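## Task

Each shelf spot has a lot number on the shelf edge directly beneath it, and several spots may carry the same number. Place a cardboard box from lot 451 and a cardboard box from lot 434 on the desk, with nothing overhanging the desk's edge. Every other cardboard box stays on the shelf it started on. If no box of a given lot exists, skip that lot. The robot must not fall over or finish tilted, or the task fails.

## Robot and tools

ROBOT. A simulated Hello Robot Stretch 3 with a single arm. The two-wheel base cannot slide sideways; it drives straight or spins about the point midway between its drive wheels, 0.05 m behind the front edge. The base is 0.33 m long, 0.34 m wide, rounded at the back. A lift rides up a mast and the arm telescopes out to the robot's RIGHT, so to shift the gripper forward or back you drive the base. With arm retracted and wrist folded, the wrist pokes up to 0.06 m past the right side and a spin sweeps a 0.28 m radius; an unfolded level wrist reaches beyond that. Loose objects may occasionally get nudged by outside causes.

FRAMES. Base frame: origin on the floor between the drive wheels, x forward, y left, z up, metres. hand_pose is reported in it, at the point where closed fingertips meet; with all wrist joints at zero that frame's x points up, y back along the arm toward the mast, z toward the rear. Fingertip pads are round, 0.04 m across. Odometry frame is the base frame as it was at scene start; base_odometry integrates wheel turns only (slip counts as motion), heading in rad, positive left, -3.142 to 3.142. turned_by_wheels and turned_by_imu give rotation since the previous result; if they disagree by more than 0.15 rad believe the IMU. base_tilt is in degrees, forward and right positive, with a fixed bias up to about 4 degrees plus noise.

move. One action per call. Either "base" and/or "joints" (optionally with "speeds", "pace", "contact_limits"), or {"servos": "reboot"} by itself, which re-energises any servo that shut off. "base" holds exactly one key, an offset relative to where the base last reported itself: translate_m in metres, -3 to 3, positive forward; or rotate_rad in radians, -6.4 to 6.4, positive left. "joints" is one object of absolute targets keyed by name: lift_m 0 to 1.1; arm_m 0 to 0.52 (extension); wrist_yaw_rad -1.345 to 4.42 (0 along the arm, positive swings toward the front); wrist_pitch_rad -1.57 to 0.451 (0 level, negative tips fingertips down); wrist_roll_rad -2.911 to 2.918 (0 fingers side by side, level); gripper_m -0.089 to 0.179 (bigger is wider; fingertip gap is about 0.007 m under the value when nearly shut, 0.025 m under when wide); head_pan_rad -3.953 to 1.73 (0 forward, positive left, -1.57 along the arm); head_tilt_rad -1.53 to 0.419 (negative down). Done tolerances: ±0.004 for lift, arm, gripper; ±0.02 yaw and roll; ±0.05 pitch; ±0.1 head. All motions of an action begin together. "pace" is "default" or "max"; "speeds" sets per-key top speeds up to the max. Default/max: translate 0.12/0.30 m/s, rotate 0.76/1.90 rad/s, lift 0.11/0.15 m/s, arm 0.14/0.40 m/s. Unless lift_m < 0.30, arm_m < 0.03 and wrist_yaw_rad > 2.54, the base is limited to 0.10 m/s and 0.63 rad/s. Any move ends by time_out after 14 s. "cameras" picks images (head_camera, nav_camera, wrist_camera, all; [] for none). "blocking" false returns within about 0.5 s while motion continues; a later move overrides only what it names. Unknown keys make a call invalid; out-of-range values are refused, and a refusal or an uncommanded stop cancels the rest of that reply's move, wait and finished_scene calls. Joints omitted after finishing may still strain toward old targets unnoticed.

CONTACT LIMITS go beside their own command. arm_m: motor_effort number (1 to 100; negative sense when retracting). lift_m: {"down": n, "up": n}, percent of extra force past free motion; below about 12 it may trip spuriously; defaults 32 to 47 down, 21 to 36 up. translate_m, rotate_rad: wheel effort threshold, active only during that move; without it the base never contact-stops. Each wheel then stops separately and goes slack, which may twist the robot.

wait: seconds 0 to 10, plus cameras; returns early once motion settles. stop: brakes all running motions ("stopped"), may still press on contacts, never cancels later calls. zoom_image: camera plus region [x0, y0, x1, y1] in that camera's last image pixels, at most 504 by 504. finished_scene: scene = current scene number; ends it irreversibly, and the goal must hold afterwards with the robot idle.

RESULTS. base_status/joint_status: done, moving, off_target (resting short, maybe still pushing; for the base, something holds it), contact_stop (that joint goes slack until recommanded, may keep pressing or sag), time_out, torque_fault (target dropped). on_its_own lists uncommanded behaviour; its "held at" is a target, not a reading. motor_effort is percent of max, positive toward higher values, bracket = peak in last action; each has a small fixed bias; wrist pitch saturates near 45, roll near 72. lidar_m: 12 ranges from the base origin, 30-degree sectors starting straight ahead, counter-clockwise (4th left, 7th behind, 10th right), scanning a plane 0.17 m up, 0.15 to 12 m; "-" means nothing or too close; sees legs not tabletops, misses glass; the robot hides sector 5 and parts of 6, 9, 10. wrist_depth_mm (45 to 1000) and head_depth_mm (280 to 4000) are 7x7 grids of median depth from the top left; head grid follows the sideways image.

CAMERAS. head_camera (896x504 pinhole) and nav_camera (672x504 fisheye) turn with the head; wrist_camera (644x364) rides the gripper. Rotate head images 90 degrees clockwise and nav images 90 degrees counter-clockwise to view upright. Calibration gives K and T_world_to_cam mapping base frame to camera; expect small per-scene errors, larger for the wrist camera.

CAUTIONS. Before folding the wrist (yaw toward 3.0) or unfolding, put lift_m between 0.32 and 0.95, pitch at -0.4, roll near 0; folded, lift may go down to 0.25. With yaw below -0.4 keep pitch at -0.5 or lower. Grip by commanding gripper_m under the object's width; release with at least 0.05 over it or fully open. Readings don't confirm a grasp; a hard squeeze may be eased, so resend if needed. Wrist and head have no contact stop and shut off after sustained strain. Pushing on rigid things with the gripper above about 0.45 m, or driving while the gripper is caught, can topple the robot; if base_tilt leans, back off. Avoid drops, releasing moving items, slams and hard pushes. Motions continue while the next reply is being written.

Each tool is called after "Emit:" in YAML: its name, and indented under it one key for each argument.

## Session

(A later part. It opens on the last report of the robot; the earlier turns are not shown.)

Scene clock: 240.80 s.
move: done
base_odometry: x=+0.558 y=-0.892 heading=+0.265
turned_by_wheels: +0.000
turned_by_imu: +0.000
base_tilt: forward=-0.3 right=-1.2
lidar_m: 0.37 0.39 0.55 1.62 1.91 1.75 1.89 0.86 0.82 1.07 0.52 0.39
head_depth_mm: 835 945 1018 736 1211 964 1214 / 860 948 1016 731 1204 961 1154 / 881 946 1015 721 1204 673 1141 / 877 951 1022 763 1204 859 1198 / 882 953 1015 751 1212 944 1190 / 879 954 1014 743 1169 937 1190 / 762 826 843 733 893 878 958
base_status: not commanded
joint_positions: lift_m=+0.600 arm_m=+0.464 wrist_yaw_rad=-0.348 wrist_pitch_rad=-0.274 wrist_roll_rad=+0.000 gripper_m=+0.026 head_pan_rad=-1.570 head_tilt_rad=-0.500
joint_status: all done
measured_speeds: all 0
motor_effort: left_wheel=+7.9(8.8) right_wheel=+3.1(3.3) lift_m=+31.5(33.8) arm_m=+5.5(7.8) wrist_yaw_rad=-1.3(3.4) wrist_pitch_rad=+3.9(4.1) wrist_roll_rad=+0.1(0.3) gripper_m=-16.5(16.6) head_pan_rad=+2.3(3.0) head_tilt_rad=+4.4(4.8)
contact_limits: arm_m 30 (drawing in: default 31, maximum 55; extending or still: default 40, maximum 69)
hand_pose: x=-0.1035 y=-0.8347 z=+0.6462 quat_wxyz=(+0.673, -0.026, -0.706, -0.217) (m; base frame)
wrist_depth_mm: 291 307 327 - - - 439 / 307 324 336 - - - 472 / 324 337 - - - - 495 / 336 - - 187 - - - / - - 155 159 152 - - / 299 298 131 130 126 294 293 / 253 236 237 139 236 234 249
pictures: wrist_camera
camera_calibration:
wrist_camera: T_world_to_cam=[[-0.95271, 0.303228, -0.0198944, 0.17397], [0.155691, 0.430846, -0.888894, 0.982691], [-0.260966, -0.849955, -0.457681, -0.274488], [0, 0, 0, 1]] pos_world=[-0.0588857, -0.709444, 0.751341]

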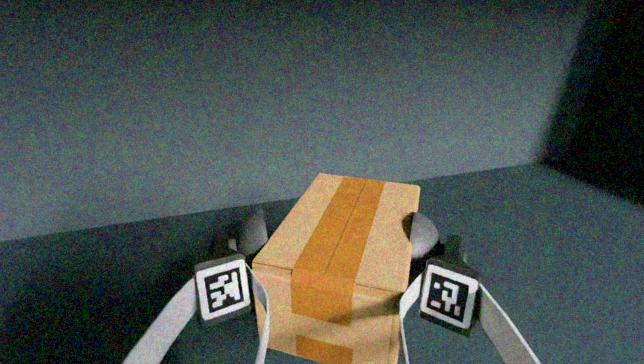

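Emit:
move:
  joints: {"arm_m": 0.0}
  cameras: []

Emit:
move:
  base: {"translate_m": -0.31}
  joints: {"lift_m": 0.82, "wrist_yaw_rad": 0.0}
  cameras: []

Emit:
move:
  base: {"rotate_rad": -1.57}
  cameras: []

Emit:
move:
  base: {"translate_m": -1.16}
  contact_limits: {"translate_m": 50}
  cameras: ["head_camera", "nav_camera"]

Scene clock: 257.27 s.
move: done
base_odometry: x=+0.558 y=-0.892 heading=+0.265
turned_by_wheels: +0.000
turned_by_imu: +0.000
base_tilt: forward=-0.4 right=-1.3
lidar_m: 0.37 0.39 0.55 1.62 1.91 1.75 1.89 0.86 0.81 1.07 0.52 0.39
head_depth_mm: 831 947 1012 741 1203 966 1215 / 854 949 1021 731 1199 959 1209 / 878 947 1024 724 1210 949 1209 / 883 950 1025 761 1205 949 1197 / 881 953 1014 753 1207 942 1193 / 882 953 1015 744 1159 936 1188 / 763 825 843 732 888 878 957
base_status: not commanded
joint_positions: lift_m=+0.600 arm_m=+0.001 wrist_yaw_rad=-0.348 wrist_pitch_rad=-0.274 wrist_roll_rad=+0.000 gripper_m=+0.026 head_pan_rad=-1.570 head_tilt_rad=-0.500
joint_status: all done
measured_speeds: all 0
motor_effort: left_wheel=+8.2(8.8) right_wheel=+2.5(3.7) lift_m=+31.1(32.0) arm_m=-12.4(15.1) wrist_yaw_rad=-2.6(3.5) wrist_pitch_rad=+4.0(4.1) wrist_roll_rad=+0.0(0.3) gripper_m=-15.8(16.6) head_pan_rad=+2.3(2.6) head_tilt_rad=+3.8(5.0)
hand_pose: x=-0.1035 y=-0.3712 z=+0.6462 quat_wxyz=(+0.673, -0.026, -0.706, -0.217) (m; base frame)
wrist_depth_mm: - - - - - - 466 / 668 - - - 876 - 496 / - - - - - - 524 / - - - 186 - - - / - - 153 159 151 - - / - - 130 130 127 650 - / - - - 139 130 712 838
pictures: none
No camera images: "cameras" was empty.

Scene clock: 261.50 s.
move: done
base_odometry: x=+0.259 y=-0.973 heading=+0.265
turned_by_wheels: +0.000
turned_by_imu: +0.000
base_tilt: forward=-0.2 right=-1.3
lidar_m: 0.68 0.71 0.99 3.64 2.08 1.51 1.58 1.31 0.65 0.96 0.87 0.70
head_depth_mm: 655 685 661 654 716 786 920 / 856 931 987 730 925 888 930 / 869 943 1014 722 1195 957 453 / 874 944 1015 713 1198 915 303 / 878 947 1014 750 1198 937 1194 / 879 949 1004 743 1197 938 1186 / 877 950 1004 734 1203 933 1184
base_status: done
joint_positions: lift_m=+0.820 arm_m=+0.001 wrist_yaw_rad=-0.003 wrist_pitch_rad=-0.274 wrist_roll_rad=+0.000 gripper_m=+0.026 head_pan_rad=-1.570 head_tilt_rad=-0.500
joint_status: all done
measured_speeds: all 0
motor_effort: left_wheel=-1.4(10.2) right_wheel=-10.6(14.4) lift_m=+31.1(35.1) arm_m=-8.2(13.3) wrist_yaw_rad=+1.0(5.7) wrist_pitch_rad=+3.9(4.2) wrist_roll_rad=-0.2(0.3) gripper_m=-16.0(16.9) head_pan_rad=+1.8(2.5) head_tilt_rad=+2.8(4.9)
hand_pose: x=-0.0222 y=-0.3857 z=+0.8661 quat_wxyz=(+0.701, +0.096, -0.700, -0.098) (m; base frame)
wrist_depth_mm: - - - - - - 323 / - - - - - - 341 / - - - - - - 362 / - - - 186 745 - 390 / - - 154 159 152 - - / - - 130 130 127 453 - / - 95 147 139 131 110 -
pictures: none
No camera images: "cameras" was empty.

Scene clock: 265.10 s.
move: done
base_odometry: x=+0.259 y=-0.973 heading=-1.305
turned_by_wheels: -1.570
turned_by_imu: -1.544
base_tilt: forward=-0.5 right=-1.2
lidar_m: 1.00 0.87 0.70 0.68 0.71 1.01 3.63 1.73 1.51 1.58 1.31 0.65
head_depth_mm: 1303 1403 1522 1685 1885 1628 1331 / 1309 1407 1534 1687 1852 1611 1310 / 1309 1412 1550 1690 1853 1609 452 / 1314 1417 1542 1683 1846 1554 304 / 1312 1429 1549 1700 1860 1599 1262 / 1327 1449 1576 1745 1896 1578 1294 / 1345 1452 1582 1740 1871 1577 1287
base_status: done
joint_positions: lift_m=+0.820 arm_m=+0.001 wrist_yaw_rad=-0.003 wrist_pitch_rad=-0.274 wrist_roll_rad=+0.000 gripper_m=+0.026 head_pan_rad=-1.570 head_tilt_rad=-0.500
joint_status: not commanded
measured_speeds: all 0
motor_effort: left_wheel=+8.0(13.4) right_wheel=-11.5(13.8) lift_m=+26.7(31.1) arm_m=-12.2(12.2) wrist_yaw_rad=+2.0(3.4) wrist_pitch_rad=+4.0(4.1) wrist_roll_rad=-0.3(0.3) gripper_m=-16.2(16.7) head_pan_rad=+1.7(2.3) head_tilt_rad=+3.0(4.3)
hand_pose: x=-0.0221 y=-0.3857 z=+0.8661 quat_wxyz=(+0.701, +0.096, -0.700, -0.098) (m; base frame)
wrist_depth_mm: - - - - - - - / - - - - - - - / - - - - - - - / - - - - - - - / - - 160 158 157 - - / - - 130 130 127 - - / - - - 139 136 - -
pictures: none
No camera images: "cameras" was empty.

Scene clock: 277.83 s.
move: done
base_odometry: x=-0.046 y=+0.146 heading=-1.305
turned_by_wheels: +0.000
turned_by_imu: -0.001
base_tilt: forward=-0.3 right=-1.1
lidar_m: 1.77 1.00 0.75 0.73 0.77 1.08 2.51 1.53 0.95 1.11 1.63 2.08
head_depth_mm: 1276 1383 1497 1383 1001 1633 1325 / 1276 1392 1501 1361 994 1556 1294 / 1286 1390 1507 1346 1025 1518 453 / 1293 1384 1524 1332 1020 1535 303 / 1290 1402 1515 1315 1011 1493 1261 / 1304 1402 1528 1640 1002 1577 1295 / 1306 1404 1524 1661 1823 1578 1284
base_status: done
joint_positions: lift_m=+0.820 arm_m=+0.001 wrist_yaw_rad=-0.003 wrist_pitch_rad=-0.274 wrist_roll_rad=+0.000 gripper_m=+0.026 head_pan_rad=-1.570 head_tilt_rad=-0.500
joint_status: not commanded
measured_speeds: all 0
motor_effort: left_wheel=-5.9(9.4) right_wheel=-5.5(15.3) lift_m=+24.6(27.6) arm_m=-8.7(13.1) wrist_yaw_rad=+2.0(3.5) wrist_pitch_rad=+3.9(4.2) wrist_roll_rad=+0.1(0.3) gripper_m=-16.1(16.8) head_pan_rad=+0.9(2.4) head_tilt_rad=+2.5(4.1)
contact_limits: translate_m 50 (maximum 100)
hand_pose: x=-0.0221 y=-0.3857 z=+0.8661 quat_wxyz=(+0.701, +0.096, -0.700, -0.098) (m; base frame)
wrist_depth_mm: - - - - - - - / - - - - - - - / - - - - - - - / - - - 186 - - - / - - 160 159 157 - - / - - 130 130 126 - - / - - - 139 136 - -
pictures: head_camera (sideways), nav_camera (sideways)
camera_calibration:
head_camera: T_world_to_cam=[[-0.0466192, 0.432237, -0.900554, 1.18761], [0.99751, -0.0276159, -0.064893, 0.0779913], [-0.0529187, -0.901337, -0.429873, 0.515371], [0, 0, 0, 1]] pos_world=[0.00484117, -0.0466529, 1.29612]
nav_camera: T_world_to_cam=[[0.0173985, -0.455979, 0.88982, -1.11495], [-0.999789, -0.017632, 0.0105134, 0.0426287], [0.0108954, -0.889816, -0.45619, 0.546915], [0, 0, 0, 1]] pos_world=[0.0560594, -0.0209902, 1.24116]

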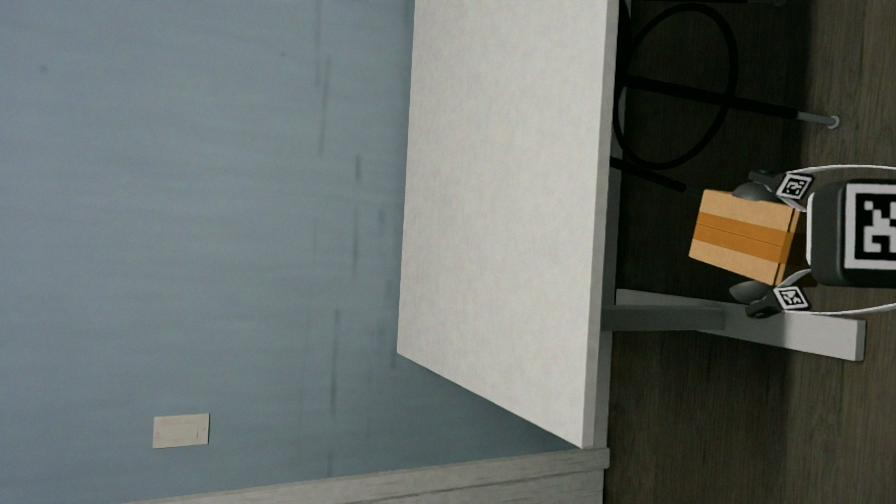

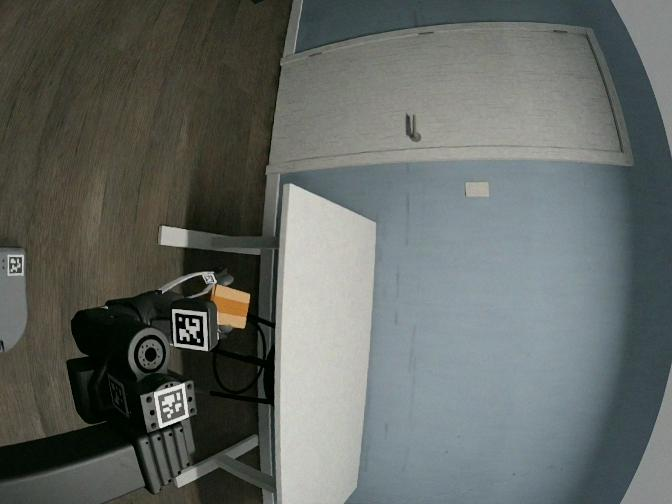

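Emit:
move:
  joints: {"arm_m": 0.51, "lift_m": 0.78}
  cameras: []

Emit:
move:
  joints: {"lift_m": 0.67}
  speeds: {"lift_m": 0.04}
  contact_limits: {"lift_m": {"down": 14}}
  cameras: ["head_camera","wrist_camera"]

Scene clock: 295.43 s.
move: done
base_odometry: x=-0.046 y=+0.146 heading=-1.305
turned_by_wheels: +0.000
turned_by_imu: +0.000
base_tilt: forward=-0.2 right=-1.1
lidar_m: 1.77 1.00 0.75 0.73 0.76 1.09 2.51 1.53 0.95 1.12 1.63 2.08
head_depth_mm: 1276 1382 1491 1376 1002 1625 306 / 1282 1388 1505 1358 906 391 324 / 1287 1382 1501 1343 673 1549 1309 / 1287 1395 1513 1327 932 1591 1301 / 1293 1400 1528 1315 1009 1492 1267 / 1291 1403 1529 1614 1000 1591 1299 / 1305 1398 1523 1670 1810 1578 1291
base_status: not commanded
joint_positions: lift_m=+0.780 arm_m=+0.510 wrist_yaw_rad=-0.003 wrist_pitch_rad=-0.274 wrist_roll_rad=+0.000 gripper_m=+0.026 head_pan_rad=-1.570 head_tilt_rad=-0.500
joint_status: all done
measured_speeds: all 0
motor_effort: left_wheel=-6.3(6.5) right_wheel=-5.4(6.3) lift_m=+29.9(34.1) arm_m=+13.7(15.4) wrist_yaw_rad=+2.6(3.3) wrist_pitch_rad=+4.0(4.2) wrist_roll_rad=+0.0(0.3) gripper_m=-16.6(16.6) head_pan_rad=+1.2(1.8) head_tilt_rad=+2.3(3.0)
contact_limits: translate_m 50 (maximum 100)
hand_pose: x=-0.0221 y=-0.8951 z=+0.8261 quat_wxyz=(+0.701, +0.096, -0.700, -0.098) (m; base frame)
wrist_depth_mm: 755 - - - - - - / 814 - - - - - - / - - - - - - - / - 920 - 186 - - - / - - 154 159 151 - - / - - 130 130 127 - - / - - - 139 130 110 -
pictures: none
No camera images: "cameras" was empty.

Scene clock: 298.67 s.
move: done
base_odometry: x=-0.046 y=+0.146 heading=-1.305
turned_by_wheels: +0.000
turned_by_imu: +0.000
base_tilt: forward=-0.4 right=-1.2
lidar_m: 1.77 1.00 0.75 0.73 0.77 1.08 2.51 1.53 0.95 1.11 1.63 2.08
head_depth_mm: 1279 1378 1498 1382 995 1631 1320 / 1287 1384 1500 1369 994 1476 429 / 1289 1390 1507 1351 713 1470 1277 / 1290 1397 1519 1333 746 1599 1303 / 1298 1402 1524 1308 1018 1500 1265 / 1298 1402 1541 1626 1005 1585 1296 / 1303 1405 1520 1685 1812 1574 1291
base_status: not commanded
joint_positions: lift_m=+0.670 arm_m=+0.510 wrist_yaw_rad=-0.003 wrist_pitch_rad=-0.180 wrist_roll_rad=+0.000 gripper_m=+0.026 head_pan_rad=-1.570 head_tilt_rad=-0.500
joint_status: all done
measured_speeds: all 0
on_its_own: wrist_pitch_rad is at rest, and its effort (-13.3) is outside its rest range (-8 to +12)
motor_effort: left_wheel=-5.6(6.7) right_wheel=-4.9(6.1) lift_m=+15.2(29.5) arm_m=+10.3(14.0) wrist_yaw_rad=+1.1(3.3) wrist_pitch_rad=-13.3(13.4) wrist_roll_rad=+0.2(0.3) gripper_m=-14.8(16.5) head_pan_rad=+0.7(1.6) head_tilt_rad=+1.4(2.7)
contact_limits: lift_m down 14 (down: maximum 72; up: maximum 65); translate_m 50 (maximum 100)
hand_pose: x=-0.0221 y=-0.9028 z=+0.7392 quat_wxyz=(+0.704, +0.063, -0.704, -0.065) (m; base frame)
wrist_depth_mm: 743 - - - - - - / 792 - - - - - - / 838 - - - - - - / - - - 165 178 - - / - - 134 128 134 - - / - - 129 131 125 - - / - 100 - 138 131 107 -
pictures: head_camera (sideways), wrist_camera
camera_calibration:
head_camera: T_world_to_cam=[[-0.0466192, 0.432237, -0.900554, 1.18761], [0.99751, -0.0276159, -0.064893, 0.0779913], [-0.0529187, -0.901337, -0.429873, 0.515371], [0, 0, 0, 1]] pos_world=[0.00484117, -0.0466529, 1.29612]
wrist_camera: T_world_to_cam=[[-0.9991, -0.039269, -0.016031, -0.0391021], [0.000242484, 0.37266, -0.927968, 1.05489], [0.0424145, -0.927137, -0.372315, -0.394648], [0, 0, 0, 1]] pos_world=[-0.0225839, -0.760544, 0.831346]

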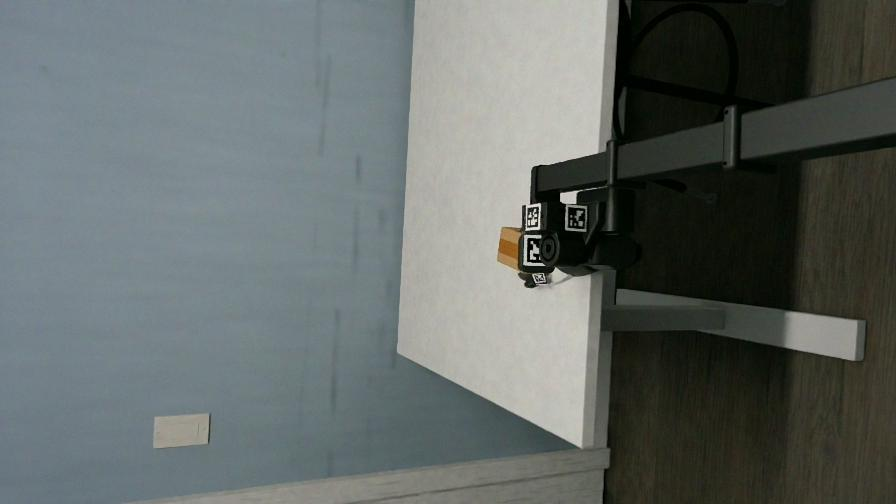

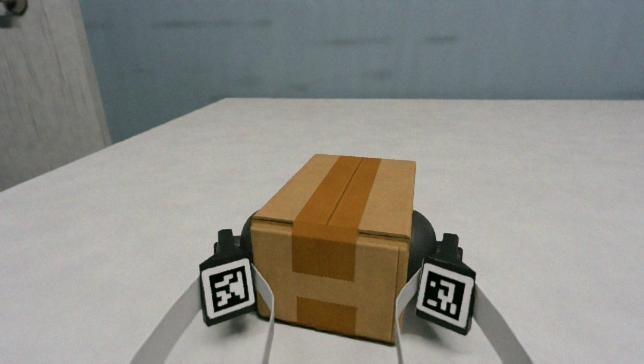

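Emit:
move:
  joints: {"lift_m": 0.69}
  speeds: {"lift_m": 0.04}
  cameras: ["wrist_camera"]

Scene clock: 305.97 s.
move: done
base_odometry: x=-0.046 y=+0.146 heading=-1.305
turned_by_wheels: +0.000
turned_by_imu: +0.000
base_tilt: forward=-0.4 right=-1.2
lidar_m: 1.76 1.00 0.75 0.73 0.77 1.08 2.51 1.53 0.95 1.11 1.63 2.08
head_depth_mm: 1279 1371 1501 1372 999 1620 1326 / 1282 1383 1506 1356 993 1206 398 / 1280 1380 1511 1349 702 1476 1284 / 1285 1388 1513 1338 731 1598 1306 / 1289 1396 1523 1320 1012 1502 1270 / 1302 1410 1515 1621 1003 1582 1295 / 1296 1411 1523 1671 1812 1583 1288
base_status: not commanded
joint_positions: lift_m=+0.690 arm_m=+0.510 wrist_yaw_rad=-0.003 wrist_pitch_rad=-0.248 wrist_roll_rad=+0.000 gripper_m=+0.026 head_pan_rad=-1.570 head_tilt_rad=-0.500
joint_status: all done
measured_speeds: all 0
motor_effort: left_wheel=-5.8(6.4) right_wheel=-4.7(5.9) lift_m=+27.8(33.5) arm_m=+7.1(8.6) wrist_yaw_rad=+2.5(2.6) wrist_pitch_rad=-0.9(13.4) wrist_roll_rad=+0.1(0.3) gripper_m=-13.8(15.2) head_pan_rad=+0.8(1.2) head_tilt_rad=+2.0(2.3)
contact_limits: translate_m 50 (maximum 100)
hand_pose: x=-0.0221 y=-0.8975 z=+0.7425 quat_wxyz=(+0.702, +0.087, -0.701, -0.089) (m; base frame)
wrist_depth_mm: 756 - - - - - - / 795 - - - - - - / - - - - - - - / - - - 162 173 - - / - - 134 129 136 - - / - - 129 133 125 - - / - 99 118 141 133 106 -
pictures: wrist_camera
camera_calibration:
wrist_camera: T_world_to_cam=[[-0.999096, -0.0380968, -0.0188805, -0.0356492], [0.000438233, 0.434802, -0.900526, 1.0914], [0.0425164, -0.89972, -0.434392, -0.317785], [0, 0, 0, 1]] pos_world=[-0.0225841, -0.761817, 0.844116]

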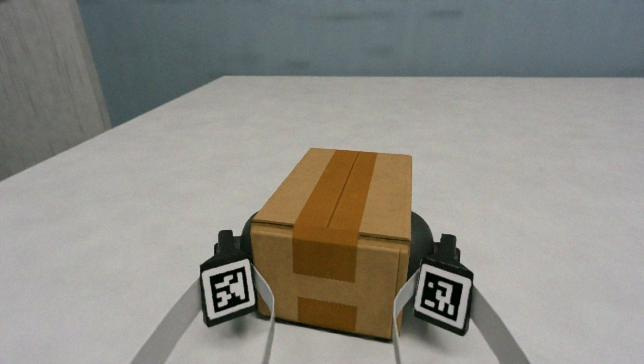

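Emit:
move:
  joints: {"gripper_m": 0.15}
  cameras: ["wrist_camera"]

Emit:
move:
  joints: {"arm_m": 0.3}
  cameras: ["wrist_camera", "head_camera"]

Scene clock: 312.17 s.
move: done
base_odometry: x=-0.046 y=+0.146 heading=-1.305
turned_by_wheels: +0.000
turned_by_imu: +0.000
base_tilt: forward=-0.4 right=-1.2
lidar_m: 1.77 1.00 0.75 0.73 0.77 1.08 2.51 1.53 0.95 1.11 1.63 2.09
head_depth_mm: 1282 1381 1499 1384 998 1618 1322 / 1280 1384 1504 1363 993 1202 398 / 1285 1390 1511 1358 703 1476 1281 / 1285 1395 1519 1334 731 1599 1309 / 1294 1396 1524 1315 1010 1492 1273 / 1288 1393 1526 1641 999 1581 1293 / 1299 1404 1524 1670 1820 1579 1291
base_status: not commanded
joint_positions: lift_m=+0.690 arm_m=+0.510 wrist_yaw_rad=-0.001 wrist_pitch_rad=-0.257 wrist_roll_rad=+0.000 gripper_m=+0.150 head_pan_rad=-1.570 head_tilt_rad=-0.500
joint_status: all done
measured_speeds: all 0
motor_effort: left_wheel=-5.8(6.7) right_wheel=-5.0(5.6) lift_m=+24.4(24.6) arm_m=+3.8(5.4) wrist_yaw_rad=-0.2(3.0) wrist_pitch_rad=+0.9(1.0) wrist_roll_rad=-0.2(0.3) gripper_m=+0.7(83.0) head_pan_rad=+0.6(1.4) head_tilt_rad=+1.3(2.4)
contact_limits: translate_m 50 (maximum 100)
hand_pose: x=-0.0218 y=-0.8966 z=+0.7402 quat_wxyz=(+0.702, +0.091, -0.701, -0.091) (m; base frame)
wrist_depth_mm: 760 - - - - - - / 804 - - - - - - / - - - - - - - / - - - 158 157 - - / - 146 133 127 - - - / - 125 - 133 127 124 - / - 119 - - - - 111
pictures: wrist_camera
camera_calibration:
wrist_camera: T_world_to_cam=[[-0.99904, -0.0393872, -0.0191833, -0.0362062], [-0.000273145, 0.443462, -0.896293, 1.09352], [0.0438096, -0.895427, -0.443047, -0.30786], [0, 0, 0, 1]] pos_world=[-0.0223855, -0.762028, 0.843025]

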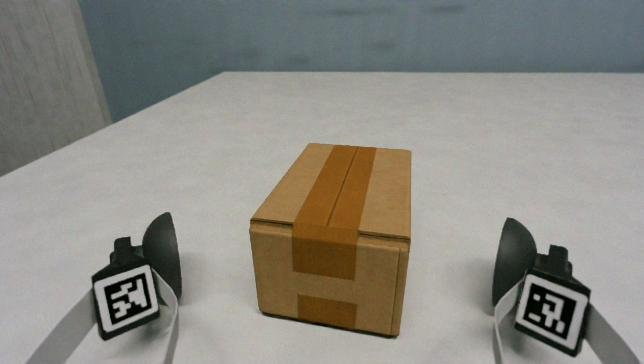

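Scene clock: 314.97 s.
move: done
base_odometry: x=-0.046 y=+0.146 heading=-1.305
turned_by_wheels: +0.000
turned_by_imu: +0.000
base_tilt: forward=-0.3 right=-1.0
lidar_m: 1.77 0.99 0.75 0.73 0.77 1.08 2.51 1.53 0.95 1.12 1.63 2.09
head_depth_mm: 1275 1382 1500 1377 999 1624 1317 / 1283 1385 1517 1373 993 1254 401 / 1288 1393 1501 1346 986 515 1268 / 1289 1385 1513 1327 976 539 1279 / 1291 1396 1520 1311 971 1499 1268 / 1294 1402 1528 1630 1002 1581 1291 / 1301 1401 1524 1681 1828 1579 1283
base_status: not commanded
joint_positions: lift_m=+0.690 arm_m=+0.300 wrist_yaw_rad=-0.001 wrist_pitch_rad=-0.264 wrist_roll_rad=+0.000 gripper_m=+0.150 head_pan_rad=-1.570 head_tilt_rad=-0.500
joint_status: all done
measured_speeds: all 0
motor_effort: left_wheel=-5.8(6.4) right_wheel=-4.6(5.8) lift_m=+26.4(26.7) arm_m=-11.8(15.0) wrist_yaw_rad=-0.5(2.1) wrist_pitch_rad=+2.1(2.3) wrist_roll_rad=+0.0(0.3) gripper_m=+0.6(1.2) head_pan_rad=+0.2(1.2) head_tilt_rad=+0.8(2.3)
contact_limits: translate_m 50 (maximum 100)
hand_pose: x=-0.0218 y=-0.6861 z=+0.7386 quat_wxyz=(+0.701, +0.093, -0.701, -0.094) (m; base frame)
wrist_depth_mm: - 951 - - - - - / - - - 334 - - - / - - - 323 - - - / - - - - - - - / - 154 - - - 142 - / - 126 - - - 124 - / 922 943 957 982 964 956 111
pictures: head_camera (sideways), wrist_camera
camera_calibration:
head_camera: T_world_to_cam=[[-0.0466192, 0.432237, -0.900554, 1.18761], [0.99751, -0.0276159, -0.064893, 0.0779913], [-0.0529187, -0.901337, -0.429873, 0.515371], [0, 0, 0, 1]] pos_world=[0.00484117, -0.0466529, 1.29612]
wrist_camera: T_world_to_cam=[[-0.99904, -0.0392229, -0.0195237, -0.0275691], [-0.000169866, 0.449075, -0.893494, 1.00061], [0.0438131, -0.892633, -0.44865, -0.113827], [0, 0, 0, 1]] pos_world=[-0.0223856, -0.552035, 0.842431]

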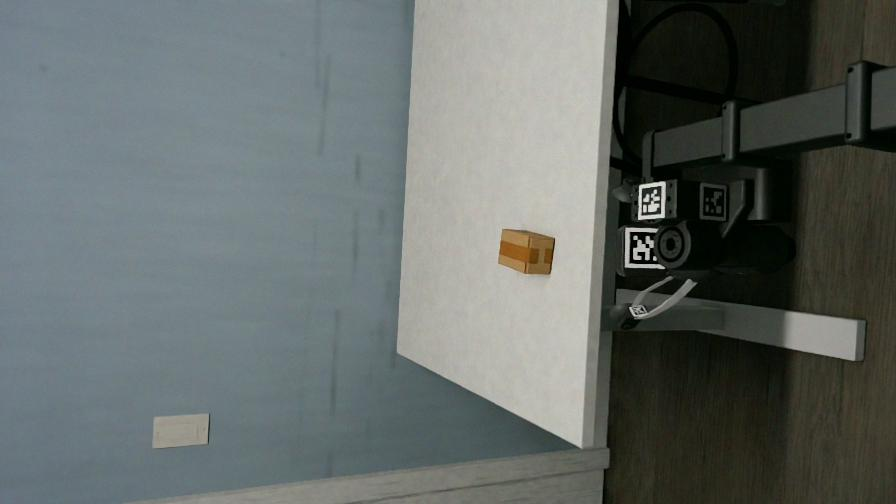

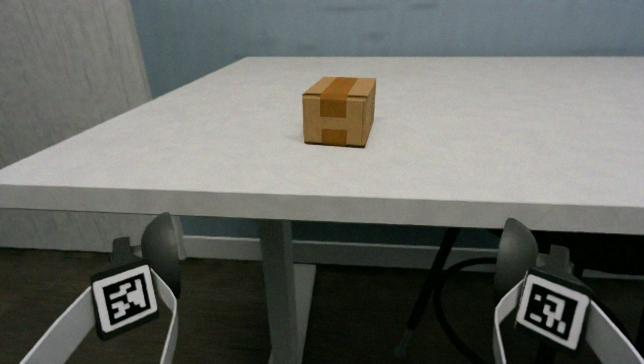

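Emit:
move:
  joints: {"arm_m": 0.0, "wrist_pitch_rad": -0.4, "wrist_yaw_rad": 3.0, "gripper_m": 0.05}
  pace: "max"
  cameras: []

Emit:
move:
  joints: {"lift_m": 0.27, "head_pan_rad": -3.14, "head_tilt_rad": -0.4}
  base: {"translate_m": -0.3}
  pace: "max"
  cameras: []

Emit:
move:
  base: {"translate_m": -1.65}
  pace: "max"
  contact_limits: {"translate_m": 40}
  cameras: ["nav_camera"]

Scene clock: 330.07 s.
move: done
base_odometry: x=-0.046 y=+0.146 heading=-1.305
turned_by_wheels: +0.000
turned_by_imu: +0.000
base_tilt: forward=-0.4 right=-1.2
lidar_m: 1.77 1.00 0.75 0.73 0.77 1.08 2.51 1.53 0.95 1.11 1.64 2.08
head_depth_mm: 1276 1382 1503 1376 997 1633 1322 / 1283 1375 1505 1362 997 1563 1295 / 1281 1380 1505 1347 1030 1560 1311 / 1291 1393 1515 1335 977 1602 1302 / 1287 1400 1521 1320 1012 1494 1265 / 1296 1405 1522 1627 1004 1586 1291 / 1303 1405 1529 1654 1817 1574 1279
base_status: not commanded
joint_positions: lift_m=+0.690 arm_m=+0.001 wrist_yaw_rad=+2.997 wrist_pitch_rad=-0.413 wrist_roll_rad=+0.000 gripper_m=+0.050 head_pan_rad=-1.570 head_tilt_rad=-0.500
joint_status: all done
measured_speeds: all 0
motor_effort: left_wheel=-5.7(6.4) right_wheel=-4.6(6.0) lift_m=+29.8(31.0) arm_m=-11.9(14.4) wrist_yaw_rad=+2.7(8.1) wrist_pitch_rad=+1.9(3.5) wrist_roll_rad=-0.1(0.4) gripper_m=+0.2(80.8) head_pan_rad=+0.3(0.9) head_tilt_rad=+1.2(2.1)
contact_limits: translate_m 50 (maximum 100)
hand_pose: x=+0.0112 y=+0.0772 z=+0.7038 quat_wxyz=(+0.195, +0.700, +0.095, +0.680) (m; base frame)
wrist_depth_mm: 669 137 - - - - - / - 147 - - - - - / - 161 170 - 888 - - / - 182 188 - - - - / - - 198 - - - - / - - 127 - 125 978 991 / 883 99 276 884 841 841 870
pictures: none
No camera images: "cameras" was empty.

Scene clock: 333.83 s.
move: done
base_odometry: x=-0.125 y=+0.435 heading=-1.305
turned_by_wheels: +0.000
turned_by_imu: -0.001
base_tilt: forward=-0.3 right=-1.3
lidar_m: 2.07 1.01 0.76 0.74 0.78 1.10 2.22 2.11 1.05 0.89 1.18 2.25
head_depth_mm: 1863 1988 2103 2265 2347 1818 1435 / 1875 1977 2124 2289 2363 1804 1412 / 1868 1988 2123 2274 2373 1795 1417 / 1878 2005 2118 2279 2409 1790 1400 / 1867 2008 2145 2300 2409 1754 1391 / 1886 2001 2155 2294 2384 1762 1391 / 1902 2005 2169 2299 2346 1754 1382
base_status: done
joint_positions: lift_m=+0.270 arm_m=+0.001 wrist_yaw_rad=+2.997 wrist_pitch_rad=-0.415 wrist_roll_rad=+0.000 gripper_m=+0.050 head_pan_rad=-3.141 head_tilt_rad=-0.399
joint_status: all done
measured_speeds: all 0
motor_effort: left_wheel=-4.1(11.8) right_wheel=-4.5(15.4) lift_m=+26.5(28.0) arm_m=+4.8(11.1) wrist_yaw_rad=+1.3(3.3) wrist_pitch_rad=+2.1(2.3) wrist_roll_rad=-0.1(0.3) gripper_m=+0.4(0.9) head_pan_rad=+3.6(5.0) head_tilt_rad=+4.0(7.0)
hand_pose: x=+0.0110 y=+0.0770 z=+0.2834 quat_wxyz=(+0.195, +0.700, +0.096, +0.680) (m; base frame)
wrist_depth_mm: - 137 - - - - 762 / - 148 - - - - 844 / - 162 193 823 824 823 852 / 720 186 643 698 681 691 675 / 586 563 198 574 568 568 562 / 503 493 127 297 125 484 482 / 270 256 255 258 411 424 423
pictures: none
No camera images: "cameras" was empty.

Scene clock: 340.73 s.
move: done
base_odometry: x=-0.559 y=+2.027 heading=-1.305
turned_by_wheels: +0.000
turned_by_imu: -0.001
base_tilt: forward=-0.4 right=-1.1
lidar_m: 2.72 1.10 0.92 1.97 0.80 0.60 0.58 0.61 0.86 1.48 1.32 1.92
head_depth_mm: 470 500 533 571 617 668 730 / 471 500 535 574 618 672 736 / 472 502 537 576 620 674 739 / 474 504 538 578 624 678 741 / 475 505 540 581 626 683 745 / 476 507 540 581 630 682 745 / 478 508 543 584 631 683 750
base_status: done
joint_positions: lift_m=+0.270 arm_m=+0.001 wrist_yaw_rad=+2.997 wrist_pitch_rad=-0.415 wrist_roll_rad=+0.000 gripper_m=+0.050 head_pan_rad=-3.140 head_tilt_rad=-0.399
joint_status: not commanded
measured_speeds: all 0
motor_effort: left_wheel=-3.9(14.9) right_wheel=-3.3(15.4) lift_m=+25.1(30.9) arm_m=+12.3(14.2) wrist_yaw_rad=+1.9(3.3) wrist_pitch_rad=+2.3(2.4) wrist_roll_rad=-0.2(0.4) gripper_m=+0.3(1.0) head_pan_rad=+3.3(4.2) head_tilt_rad=-0.4(4.1)
contact_limits: translate_m 40 (maximum 100)
hand_pose: x=+0.0110 y=+0.0770 z=+0.2834 quat_wxyz=(+0.195, +0.700, +0.096, +0.680) (m; base frame)
wrist_depth_mm: - 137 - - - 803 - / - 147 - - - 882 - / 794 162 841 879 892 851 858 / 709 187 654 698 685 682 682 / 592 565 198 574 570 567 565 / 500 498 127 298 126 482 480 / 269 257 255 260 411 419 422
pictures: nav_camera (sideways)
camera_calibration:
nav_camera: T_world_to_cam=[[-0.364136, -0.0176311, 0.931179, -1.16659], [-0.01722, 0.999777, 0.0121961, 0.0344246], [-0.931187, -0.0115939, -0.364358, 0.433126], [0, 0, 0, 1]] pos_world=[-0.0208818, -0.0499635, 1.24369]

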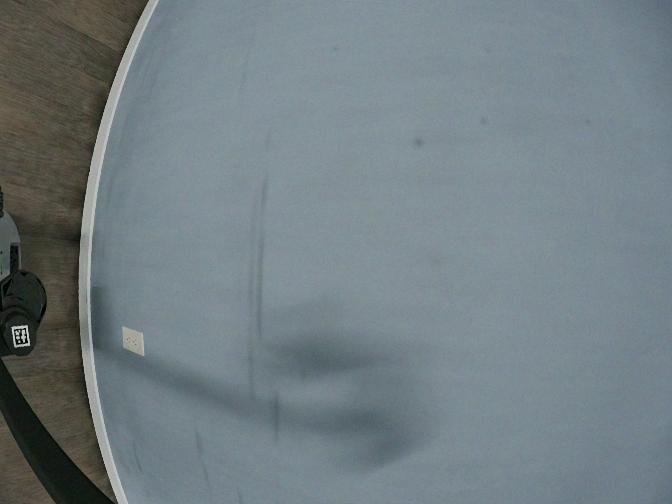

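Emit:
move:
  base: {"rotate_rad": 1.57}
  joints: {"head_pan_rad": -0.4}
  pace: "max"
  cameras: ["nav_camera"]

Scene clock: 349.40 s.
move: done
base_odometry: x=-0.559 y=+2.027 heading=+0.265
turned_by_wheels: +1.570
turned_by_imu: +1.538
base_tilt: forward=-0.3 right=-1.2
lidar_m: 2.10 0.81 0.60 0.58 0.61 0.84 1.48 1.32 1.82 2.96 1.12 0.92
head_depth_mm: 812 873 946 1031 1138 1256 1367 / 773 830 898 974 1067 1181 1306 / 797 827 881 943 1011 1097 1220 / 996 1042 1097 1151 1216 1290 1327 / 1967 2086 2247 2414 2382 1767 1398 / 1909 2037 2138 2282 2380 1769 1394 / 1845 1949 2063 2199 2245 1747 1381
base_status: done
joint_positions: lift_m=+0.270 arm_m=+0.001 wrist_yaw_rad=+2.997 wrist_pitch_rad=-0.415 wrist_roll_rad=+0.000 gripper_m=+0.050 head_pan_rad=-0.392 head_tilt_rad=-0.399
joint_status: all done
measured_speeds: translate_m=+0.000 rotate_rad=+0.000 lift_m=+0.000 arm_m=+0.000 wrist_yaw_rad=+0.000 wrist_pitch_rad=+0.000 wrist_roll_rad=+0.000 head_pan_rad=-0.024 head_tilt_rad=+0.000
motor_effort: left_wheel=-6.0(15.3) right_wheel=+9.3(14.2) lift_m=+24.3(31.0) arm_m=-5.6(10.3) wrist_yaw_rad=+2.9(3.0) wrist_pitch_rad=+2.2(2.4) wrist_roll_rad=-0.3(0.4) gripper_m=+0.3(1.1) head_pan_rad=-3.5(4.9) head_tilt_rad=-3.6(4.2)
hand_pose: x=+0.0110 y=+0.0769 z=+0.2834 quat_wxyz=(+0.195, +0.700, +0.096, +0.680) (m; base frame)
wrist_depth_mm: 533 137 558 576 586 589 609 / 593 148 609 626 620 633 - / 628 161 170 - - - - / 674 182 191 674 676 678 673 / 588 565 198 572 569 571 564 / 500 502 127 297 125 487 479 / 270 255 254 260 410 422 423
pictures: nav_camera (sideways)
camera_calibration:
nav_camera: T_world_to_cam=[[0.343076, -0.123328, 0.931176, -1.17092], [-0.367335, -0.930009, 0.0121651, 0.0365449], [0.864502, -0.346228, -0.364366, 0.422129], [0, 0, 0, 1]] pos_world=[0.0502058, 0.0357331, 1.24369]

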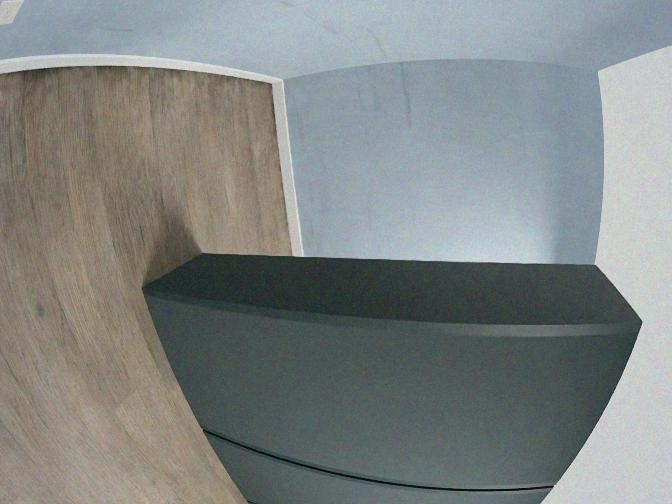

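Emit:
move:
  base: {"translate_m": 1.6}
  joints: {"head_pan_rad": -2.0}
  pace: "max"
  contact_limits: {"translate_m": 40}
  cameras: ["nav_camera", "head_camera"]

Scene clock: 366.37 s.
move: done
base_odometry: x=+0.985 y=+2.446 heading=+0.265
turned_by_wheels: +0.000
turned_by_imu: +0.001
base_tilt: forward=-0.2 right=-1.1
lidar_m: 0.68 0.71 0.57 0.55 0.57 0.80 2.32 0.65 0.57 1.38 0.95 0.70
head_depth_mm: 473 509 554 606 669 746 841 / 469 494 528 568 624 689 772 / 676 1339 1412 859 667 684 745 / 1198 1310 1394 996 1421 1054 1247 / 1166 1256 1338 1413 1471 1587 1356 / 1874 1658 1992 2185 2129 1688 1396 / 2463 2811 3074 3170 2338 1746 1389
base_status: done
joint_positions: lift_m=+0.270 arm_m=+0.001 wrist_yaw_rad=+2.998 wrist_pitch_rad=-0.415 wrist_roll_rad=+0.000 gripper_m=+0.050 head_pan_rad=-2.000 head_tilt_rad=-0.401
joint_status: all done
measured_speeds: all 0
motor_effort: left_wheel=+0.1(9.6) right_wheel=+3.5(17.0) lift_m=+29.5(31.6) arm_m=-10.9(13.5) wrist_yaw_rad=+1.2(3.1) wrist_pitch_rad=+2.2(2.4) wrist_roll_rad=+0.0(0.3) gripper_m=+0.5(1.0) head_pan_rad=+3.5(4.3) head_tilt_rad=+1.8(4.0)
contact_limits: translate_m 40 (maximum 100)
hand_pose: x=+0.0110 y=+0.0770 z=+0.2834 quat_wxyz=(+0.195, +0.700, +0.096, +0.680) (m; base frame)
wrist_depth_mm: 517 137 533 543 562 575 579 / 562 147 569 589 607 613 626 / 605 162 613 625 - - - / - 182 189 672 657 682 669 / 584 569 198 572 565 565 564 / 498 497 127 297 125 488 485 / 270 256 253 259 411 424 420
pictures: head_camera (sideways), nav_camera (sideways)
camera_calibration:
head_camera: T_world_to_cam=[[0.0998887, 0.329653, -0.938803, 1.23662], [0.892607, -0.446575, -0.0618377, 0.0747136], [-0.439631, -0.831805, -0.338858, 0.399271], [0, 0, 0, 1]] pos_world=[-0.0146825, -0.0421746, 1.30086]
nav_camera: T_world_to_cam=[[-0.13672, -0.339883, 0.930477, -1.16709], [-0.915684, 0.401713, 0.0121907, 0.0398983], [-0.377928, -0.850356, -0.366148, 0.432123], [0, 0, 0, 1]] pos_world=[0.0402813, -0.045243, 1.24368]

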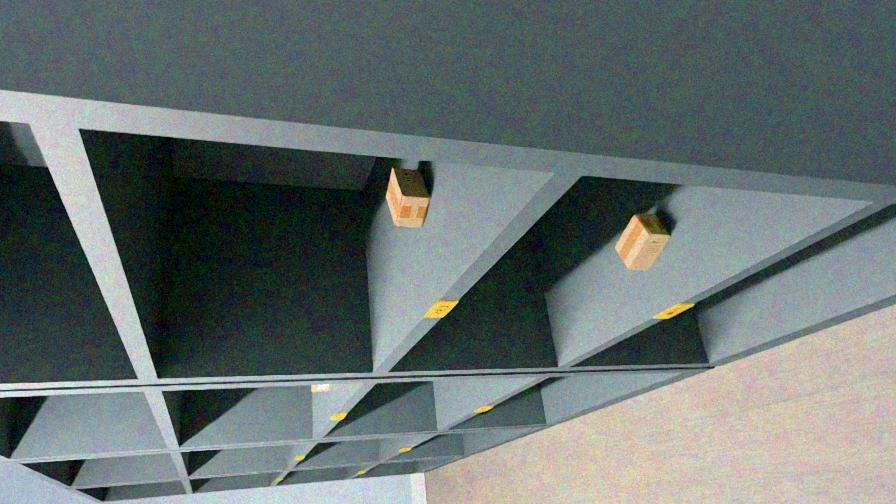

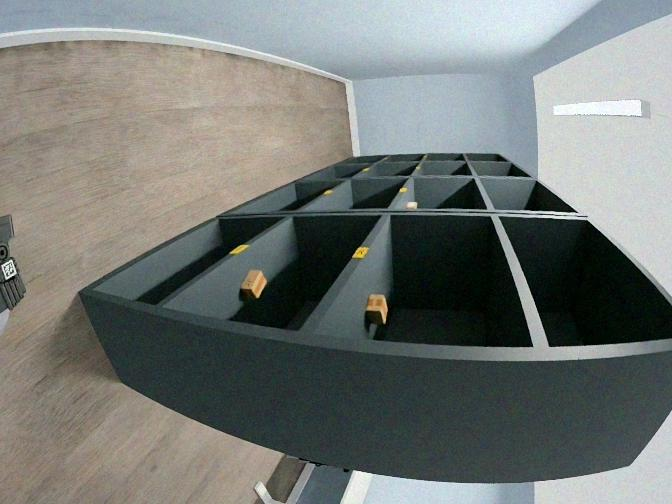

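Emit:
zoom_image:
  camera: "head_camera"
  region: [415, 290, 475, 330]

Emit:
zoom_image:
  camera: "head_camera"
  region: [645, 295, 705, 330]

Emit:
move:
  base: {"translate_m": 0.28}
  pace: "max"
  contact_limits: {"translate_m": 40}
  cameras: []

Emit:
move:
  base: {"rotate_rad": -1.57}
  joints: {"head_pan_rad": -1.2}
  cameras: ["nav_camera", "head_camera"]

Scaled by 8.400 from the camera's 896x504 image, which has a finer 1280x720 frame.

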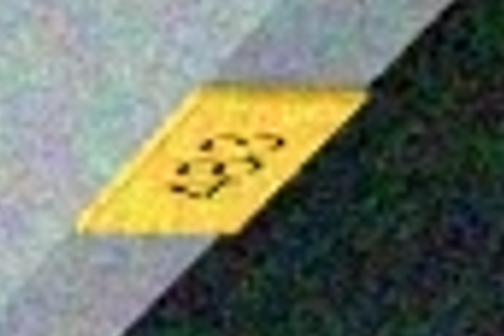

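Scaled by 8.400 from the camera's 896x504 image, which has a finer 1280x720 frame.

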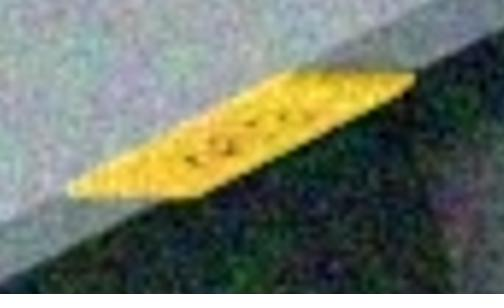

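Scene clock: 381.13 s.
move: done
base_odometry: x=+1.255 y=+2.519 heading=+0.265
turned_by_wheels: +0.000
turned_by_imu: +0.000
base_tilt: forward=-0.4 right=-1.2
lidar_m: 0.41 0.42 0.56 0.54 0.57 0.78 2.31 0.77 1.48 1.47 0.57 0.42
head_depth_mm: 1323 1306 1404 966 1401 1033 916 / 1359 1443 1543 1138 1455 1157 1337 / 1287 1375 1472 1597 1444 1624 1378 / 1285 1361 1441 1561 1661 1698 1414 / 2028 2117 2248 2430 2257 1752 1403 / 2797 2875 3106 3259 2349 1754 1396 / 3422 3596 3834 3599 2322 1735 1396
base_status: done
joint_positions: lift_m=+0.270 arm_m=+0.001 wrist_yaw_rad=+2.998 wrist_pitch_rad=-0.415 wrist_roll_rad=+0.000 gripper_m=+0.050 head_pan_rad=-2.000 head_tilt_rad=-0.400
joint_status: not commanded
measured_speeds: all 0
motor_effort: left_wheel=+1.8(10.0) right_wheel=+1.8(17.0) lift_m=+29.1(29.8) arm_m=-9.7(10.5) wrist_yaw_rad=+1.4(3.1) wrist_pitch_rad=+2.2(2.3) wrist_roll_rad=+0.1(0.4) gripper_m=+0.0(0.8) head_pan_rad=+3.1(3.3) head_tilt_rad=+4.4(5.5)
contact_limits: translate_m 40 (maximum 100)
hand_pose: x=+0.0110 y=+0.0770 z=+0.2834 quat_wxyz=(+0.195, +0.700, +0.096, +0.680) (m; base frame)
wrist_depth_mm: 513 137 529 541 553 565 470 / 553 148 567 589 604 614 479 / 611 161 609 630 - 655 479 / - 182 189 678 662 658 489 / 592 566 198 582 575 570 478 / 499 498 127 298 125 484 458 / 270 255 255 259 412 419 420
pictures: none
No camera images: "cameras" was empty.

Scene clock: 384.50 s.
move: done
base_odometry: x=+1.255 y=+2.519 heading=-1.305
turned_by_wheels: -1.570
turned_by_imu: -1.544
base_tilt: forward=-0.2 right=-1.3
lidar_m: 1.39 0.56 0.42 0.41 0.43 0.56 0.54 0.57 0.80 2.45 0.77 1.48
head_depth_mm: 2756 2904 3030 3216 2479 1807 1428 / 2816 3017 3180 3303 2428 1793 1417 / 2944 3109 3276 3385 2413 1779 1419 / 2971 3189 3339 3456 2296 1770 1404 / 808 863 918 984 1068 1156 1263 / 680 713 753 800 847 911 990 / 616 662 1246 797 1335 1034 1309
base_status: done
joint_positions: lift_m=+0.270 arm_m=+0.001 wrist_yaw_rad=+2.998 wrist_pitch_rad=-0.415 wrist_roll_rad=+0.000 gripper_m=+0.050 head_pan_rad=-1.199 head_tilt_rad=-0.400
joint_status: all done
measured_speeds: all 0
motor_effort: left_wheel=+7.8(12.5) right_wheel=-10.4(13.3) lift_m=+27.9(29.5) arm_m=-12.3(13.6) wrist_yaw_rad=+1.8(3.1) wrist_pitch_rad=+2.2(2.3) wrist_roll_rad=-0.3(0.3) gripper_m=+0.3(0.9) head_pan_rad=-3.1(6.1) head_tilt_rad=+4.2(5.3)
hand_pose: x=+0.0110 y=+0.0770 z=+0.2834 quat_wxyz=(+0.195, +0.700, +0.096, +0.680) (m; base frame)
wrist_depth_mm: 397 137 405 413 420 429 436 / 427 147 438 447 462 465 481 / 467 162 472 493 498 517 523 / 511 187 511 533 542 552 - / 545 546 197 557 156 567 564 / 500 496 127 295 125 483 480 / 270 255 255 258 410 423 417
pictures: head_camera (sideways), nav_camera (sideways)
camera_calibration:
head_camera: T_world_to_cam=[[-0.166658, 0.300118, -0.939231, 1.23884], [0.942052, 0.329726, -0.0617993, 0.0743588], [0.291142, -0.895103, -0.337678, 0.393299], [0, 0, 0, 1]] pos_world=[0.0219071, -0.0442732, 1.30096]
nav_camera: T_world_to_cam=[[0.148351, -0.333686, 0.930938, -1.16943], [-0.925902, -0.377566, 0.0122131, 0.039896], [0.347415, -0.863769, -0.364973, 0.426088], [0, 0, 0, 1]] pos_world=[0.0623963, -0.007118, 1.24369]

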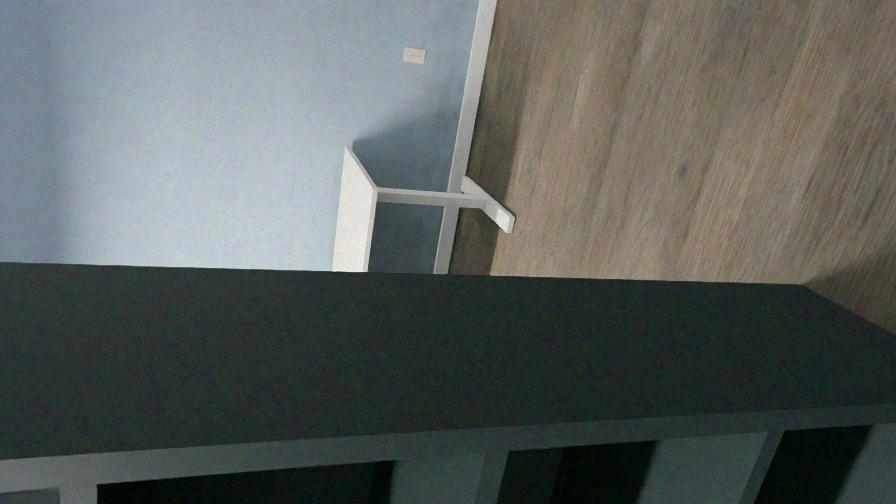

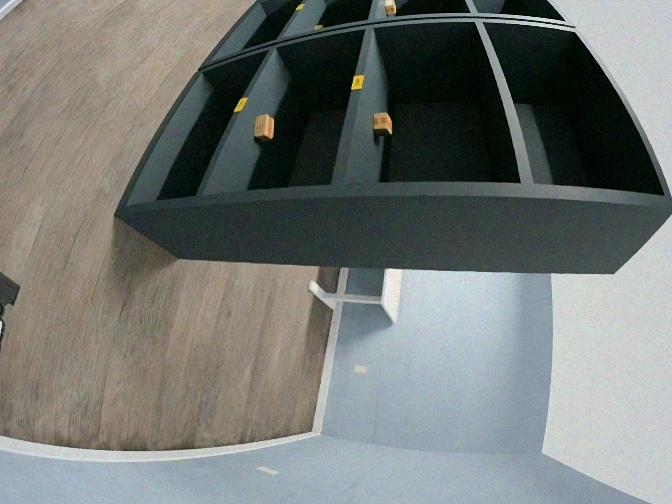

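Emit:
move:
  base: {"rotate_rad": -0.04}
  joints: {"head_pan_rad": -1.1}
  cameras: []

Emit:
move:
  base: {"translate_m": 0.8}
  joints: {"head_pan_rad": -1.1}
  pace: "max"
  contact_limits: {"translate_m": 40}
  cameras: ["nav_camera", "head_camera"]

Scene clock: 399.77 s.
move: done
base_odometry: x=+1.255 y=+2.519 heading=-1.344
turned_by_wheels: -0.040
turned_by_imu: -0.039
base_tilt: forward=-0.3 right=-1.2
lidar_m: 1.60 0.58 0.42 0.41 0.42 0.57 0.54 0.56 0.77 2.09 0.76 1.48
head_depth_mm: 2757 2931 3070 3176 2460 1816 1425 / 2840 3053 3187 3288 2435 1789 1423 / 3002 3195 3283 3417 2426 1784 1411 / 880 954 1030 1121 1248 1588 1371 / 732 780 830 893 963 1049 1142 / 632 670 715 770 836 922 1011 / 766 1230 1313 964 1399 1072 1310
base_status: done
joint_positions: lift_m=+0.270 arm_m=+0.001 wrist_yaw_rad=+2.998 wrist_pitch_rad=-0.415 wrist_roll_rad=+0.000 gripper_m=+0.050 head_pan_rad=-1.104 head_tilt_rad=-0.400
joint_status: all done
measured_speeds: all 0
motor_effort: left_wheel=+8.7(11.4) right_wheel=-10.5(12.7) lift_m=+26.7(27.3) arm_m=-12.7(12.8) wrist_yaw_rad=+1.8(2.5) wrist_pitch_rad=+2.2(2.3) wrist_roll_rad=-0.1(0.3) gripper_m=+0.5(0.8) head_pan_rad=+3.3(5.2) head_tilt_rad=+3.6(4.6)
hand_pose: x=+0.0110 y=+0.0770 z=+0.2834 quat_wxyz=(+0.195, +0.700, +0.096, +0.680) (m; base frame)
wrist_depth_mm: 384 137 403 415 428 436 451 / 420 147 437 450 462 477 493 / 458 162 471 494 510 521 532 / 503 186 505 537 544 - - / 539 532 199 551 530 570 561 / 496 494 127 297 125 487 484 / 269 256 253 259 415 420 421
pictures: none
No camera images: "cameras" was empty.

Scene clock: 403.77 s.
move: done
base_odometry: x=+1.435 y=+1.739 heading=-1.344
turned_by_wheels: +0.000
turned_by_imu: +0.000
base_tilt: forward=-0.4 right=-1.2
lidar_m: 1.61 0.58 0.43 0.41 0.42 0.58 1.34 1.38 0.66 1.05 0.82 0.86
head_depth_mm: 552 898 946 958 671 1075 851 / 569 937 995 939 706 1064 843 / 581 985 1049 933 1184 1058 839 / 692 1026 1099 921 1246 1055 888 / 716 899 969 907 1111 1045 1211 / 686 770 813 826 918 964 1045 / 644 695 746 805 880 977 1229
base_status: done
joint_positions: lift_m=+0.270 arm_m=+0.001 wrist_yaw_rad=+2.998 wrist_pitch_rad=-0.415 wrist_roll_rad=+0.000 gripper_m=+0.050 head_pan_rad=-1.100 head_tilt_rad=-0.400
joint_status: all done
measured_speeds: all 0
motor_effort: left_wheel=+6.3(15.7) right_wheel=+0.2(11.6) lift_m=+25.6(27.2) arm_m=-12.3(12.9) wrist_yaw_rad=+1.6(2.9) wrist_pitch_rad=+2.2(2.4) wrist_roll_rad=-0.2(0.3) gripper_m=+0.5(1.2) head_pan_rad=+3.4(4.1) head_tilt_rad=+3.0(4.5)
contact_limits: translate_m 40 (maximum 100)
hand_pose: x=+0.0110 y=+0.0770 z=+0.2834 quat_wxyz=(+0.195, +0.700, +0.096, +0.680) (m; base frame)
wrist_depth_mm: 384 137 407 419 427 440 455 / 420 147 433 456 467 478 494 / 460 162 472 495 509 528 531 / 498 186 507 544 547 - - / 538 533 197 553 530 571 563 / 501 498 127 296 125 481 482 / 270 256 253 259 413 422 421
pictures: head_camera (sideways), nav_camera (sideways)
camera_calibration:
head_camera: T_world_to_cam=[[-0.195563, 0.282134, -0.939231, 1.23902], [0.904762, 0.42141, -0.0617996, 0.0745554], [0.378366, -0.861867, -0.337676, 0.392775], [0, 0, 0, 1]] pos_world=[0.0262382, -0.0424667, 1.30096]
nav_camera: T_world_to_cam=[[0.180643, -0.317343, 0.930947, -1.16963], [-0.883926, -0.467468, 0.0121677, 0.0396622], [0.431326, -0.825086, -0.364952, 0.42557], [0, 0, 0, 1]] pos_world=[0.0627834, -0.00149914, 1.24369]

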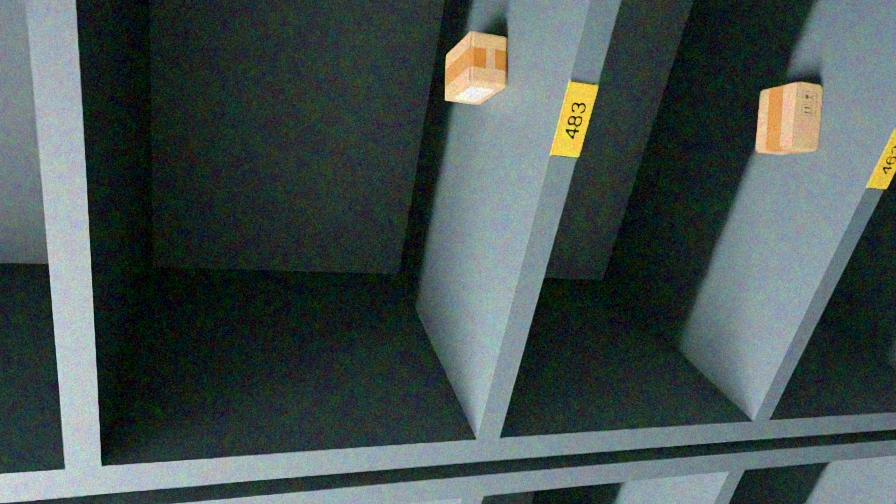

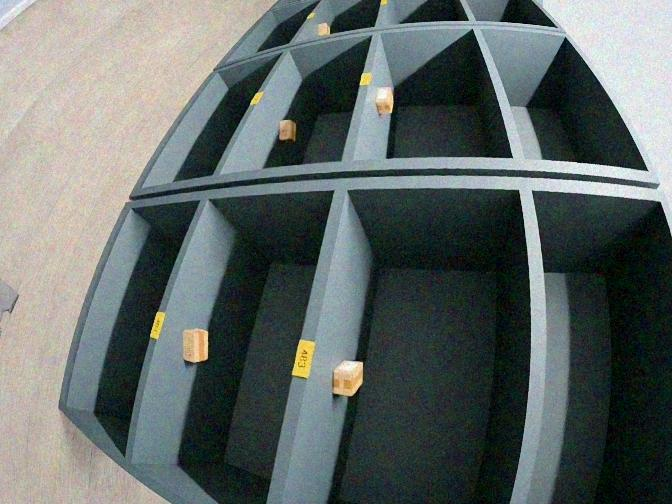

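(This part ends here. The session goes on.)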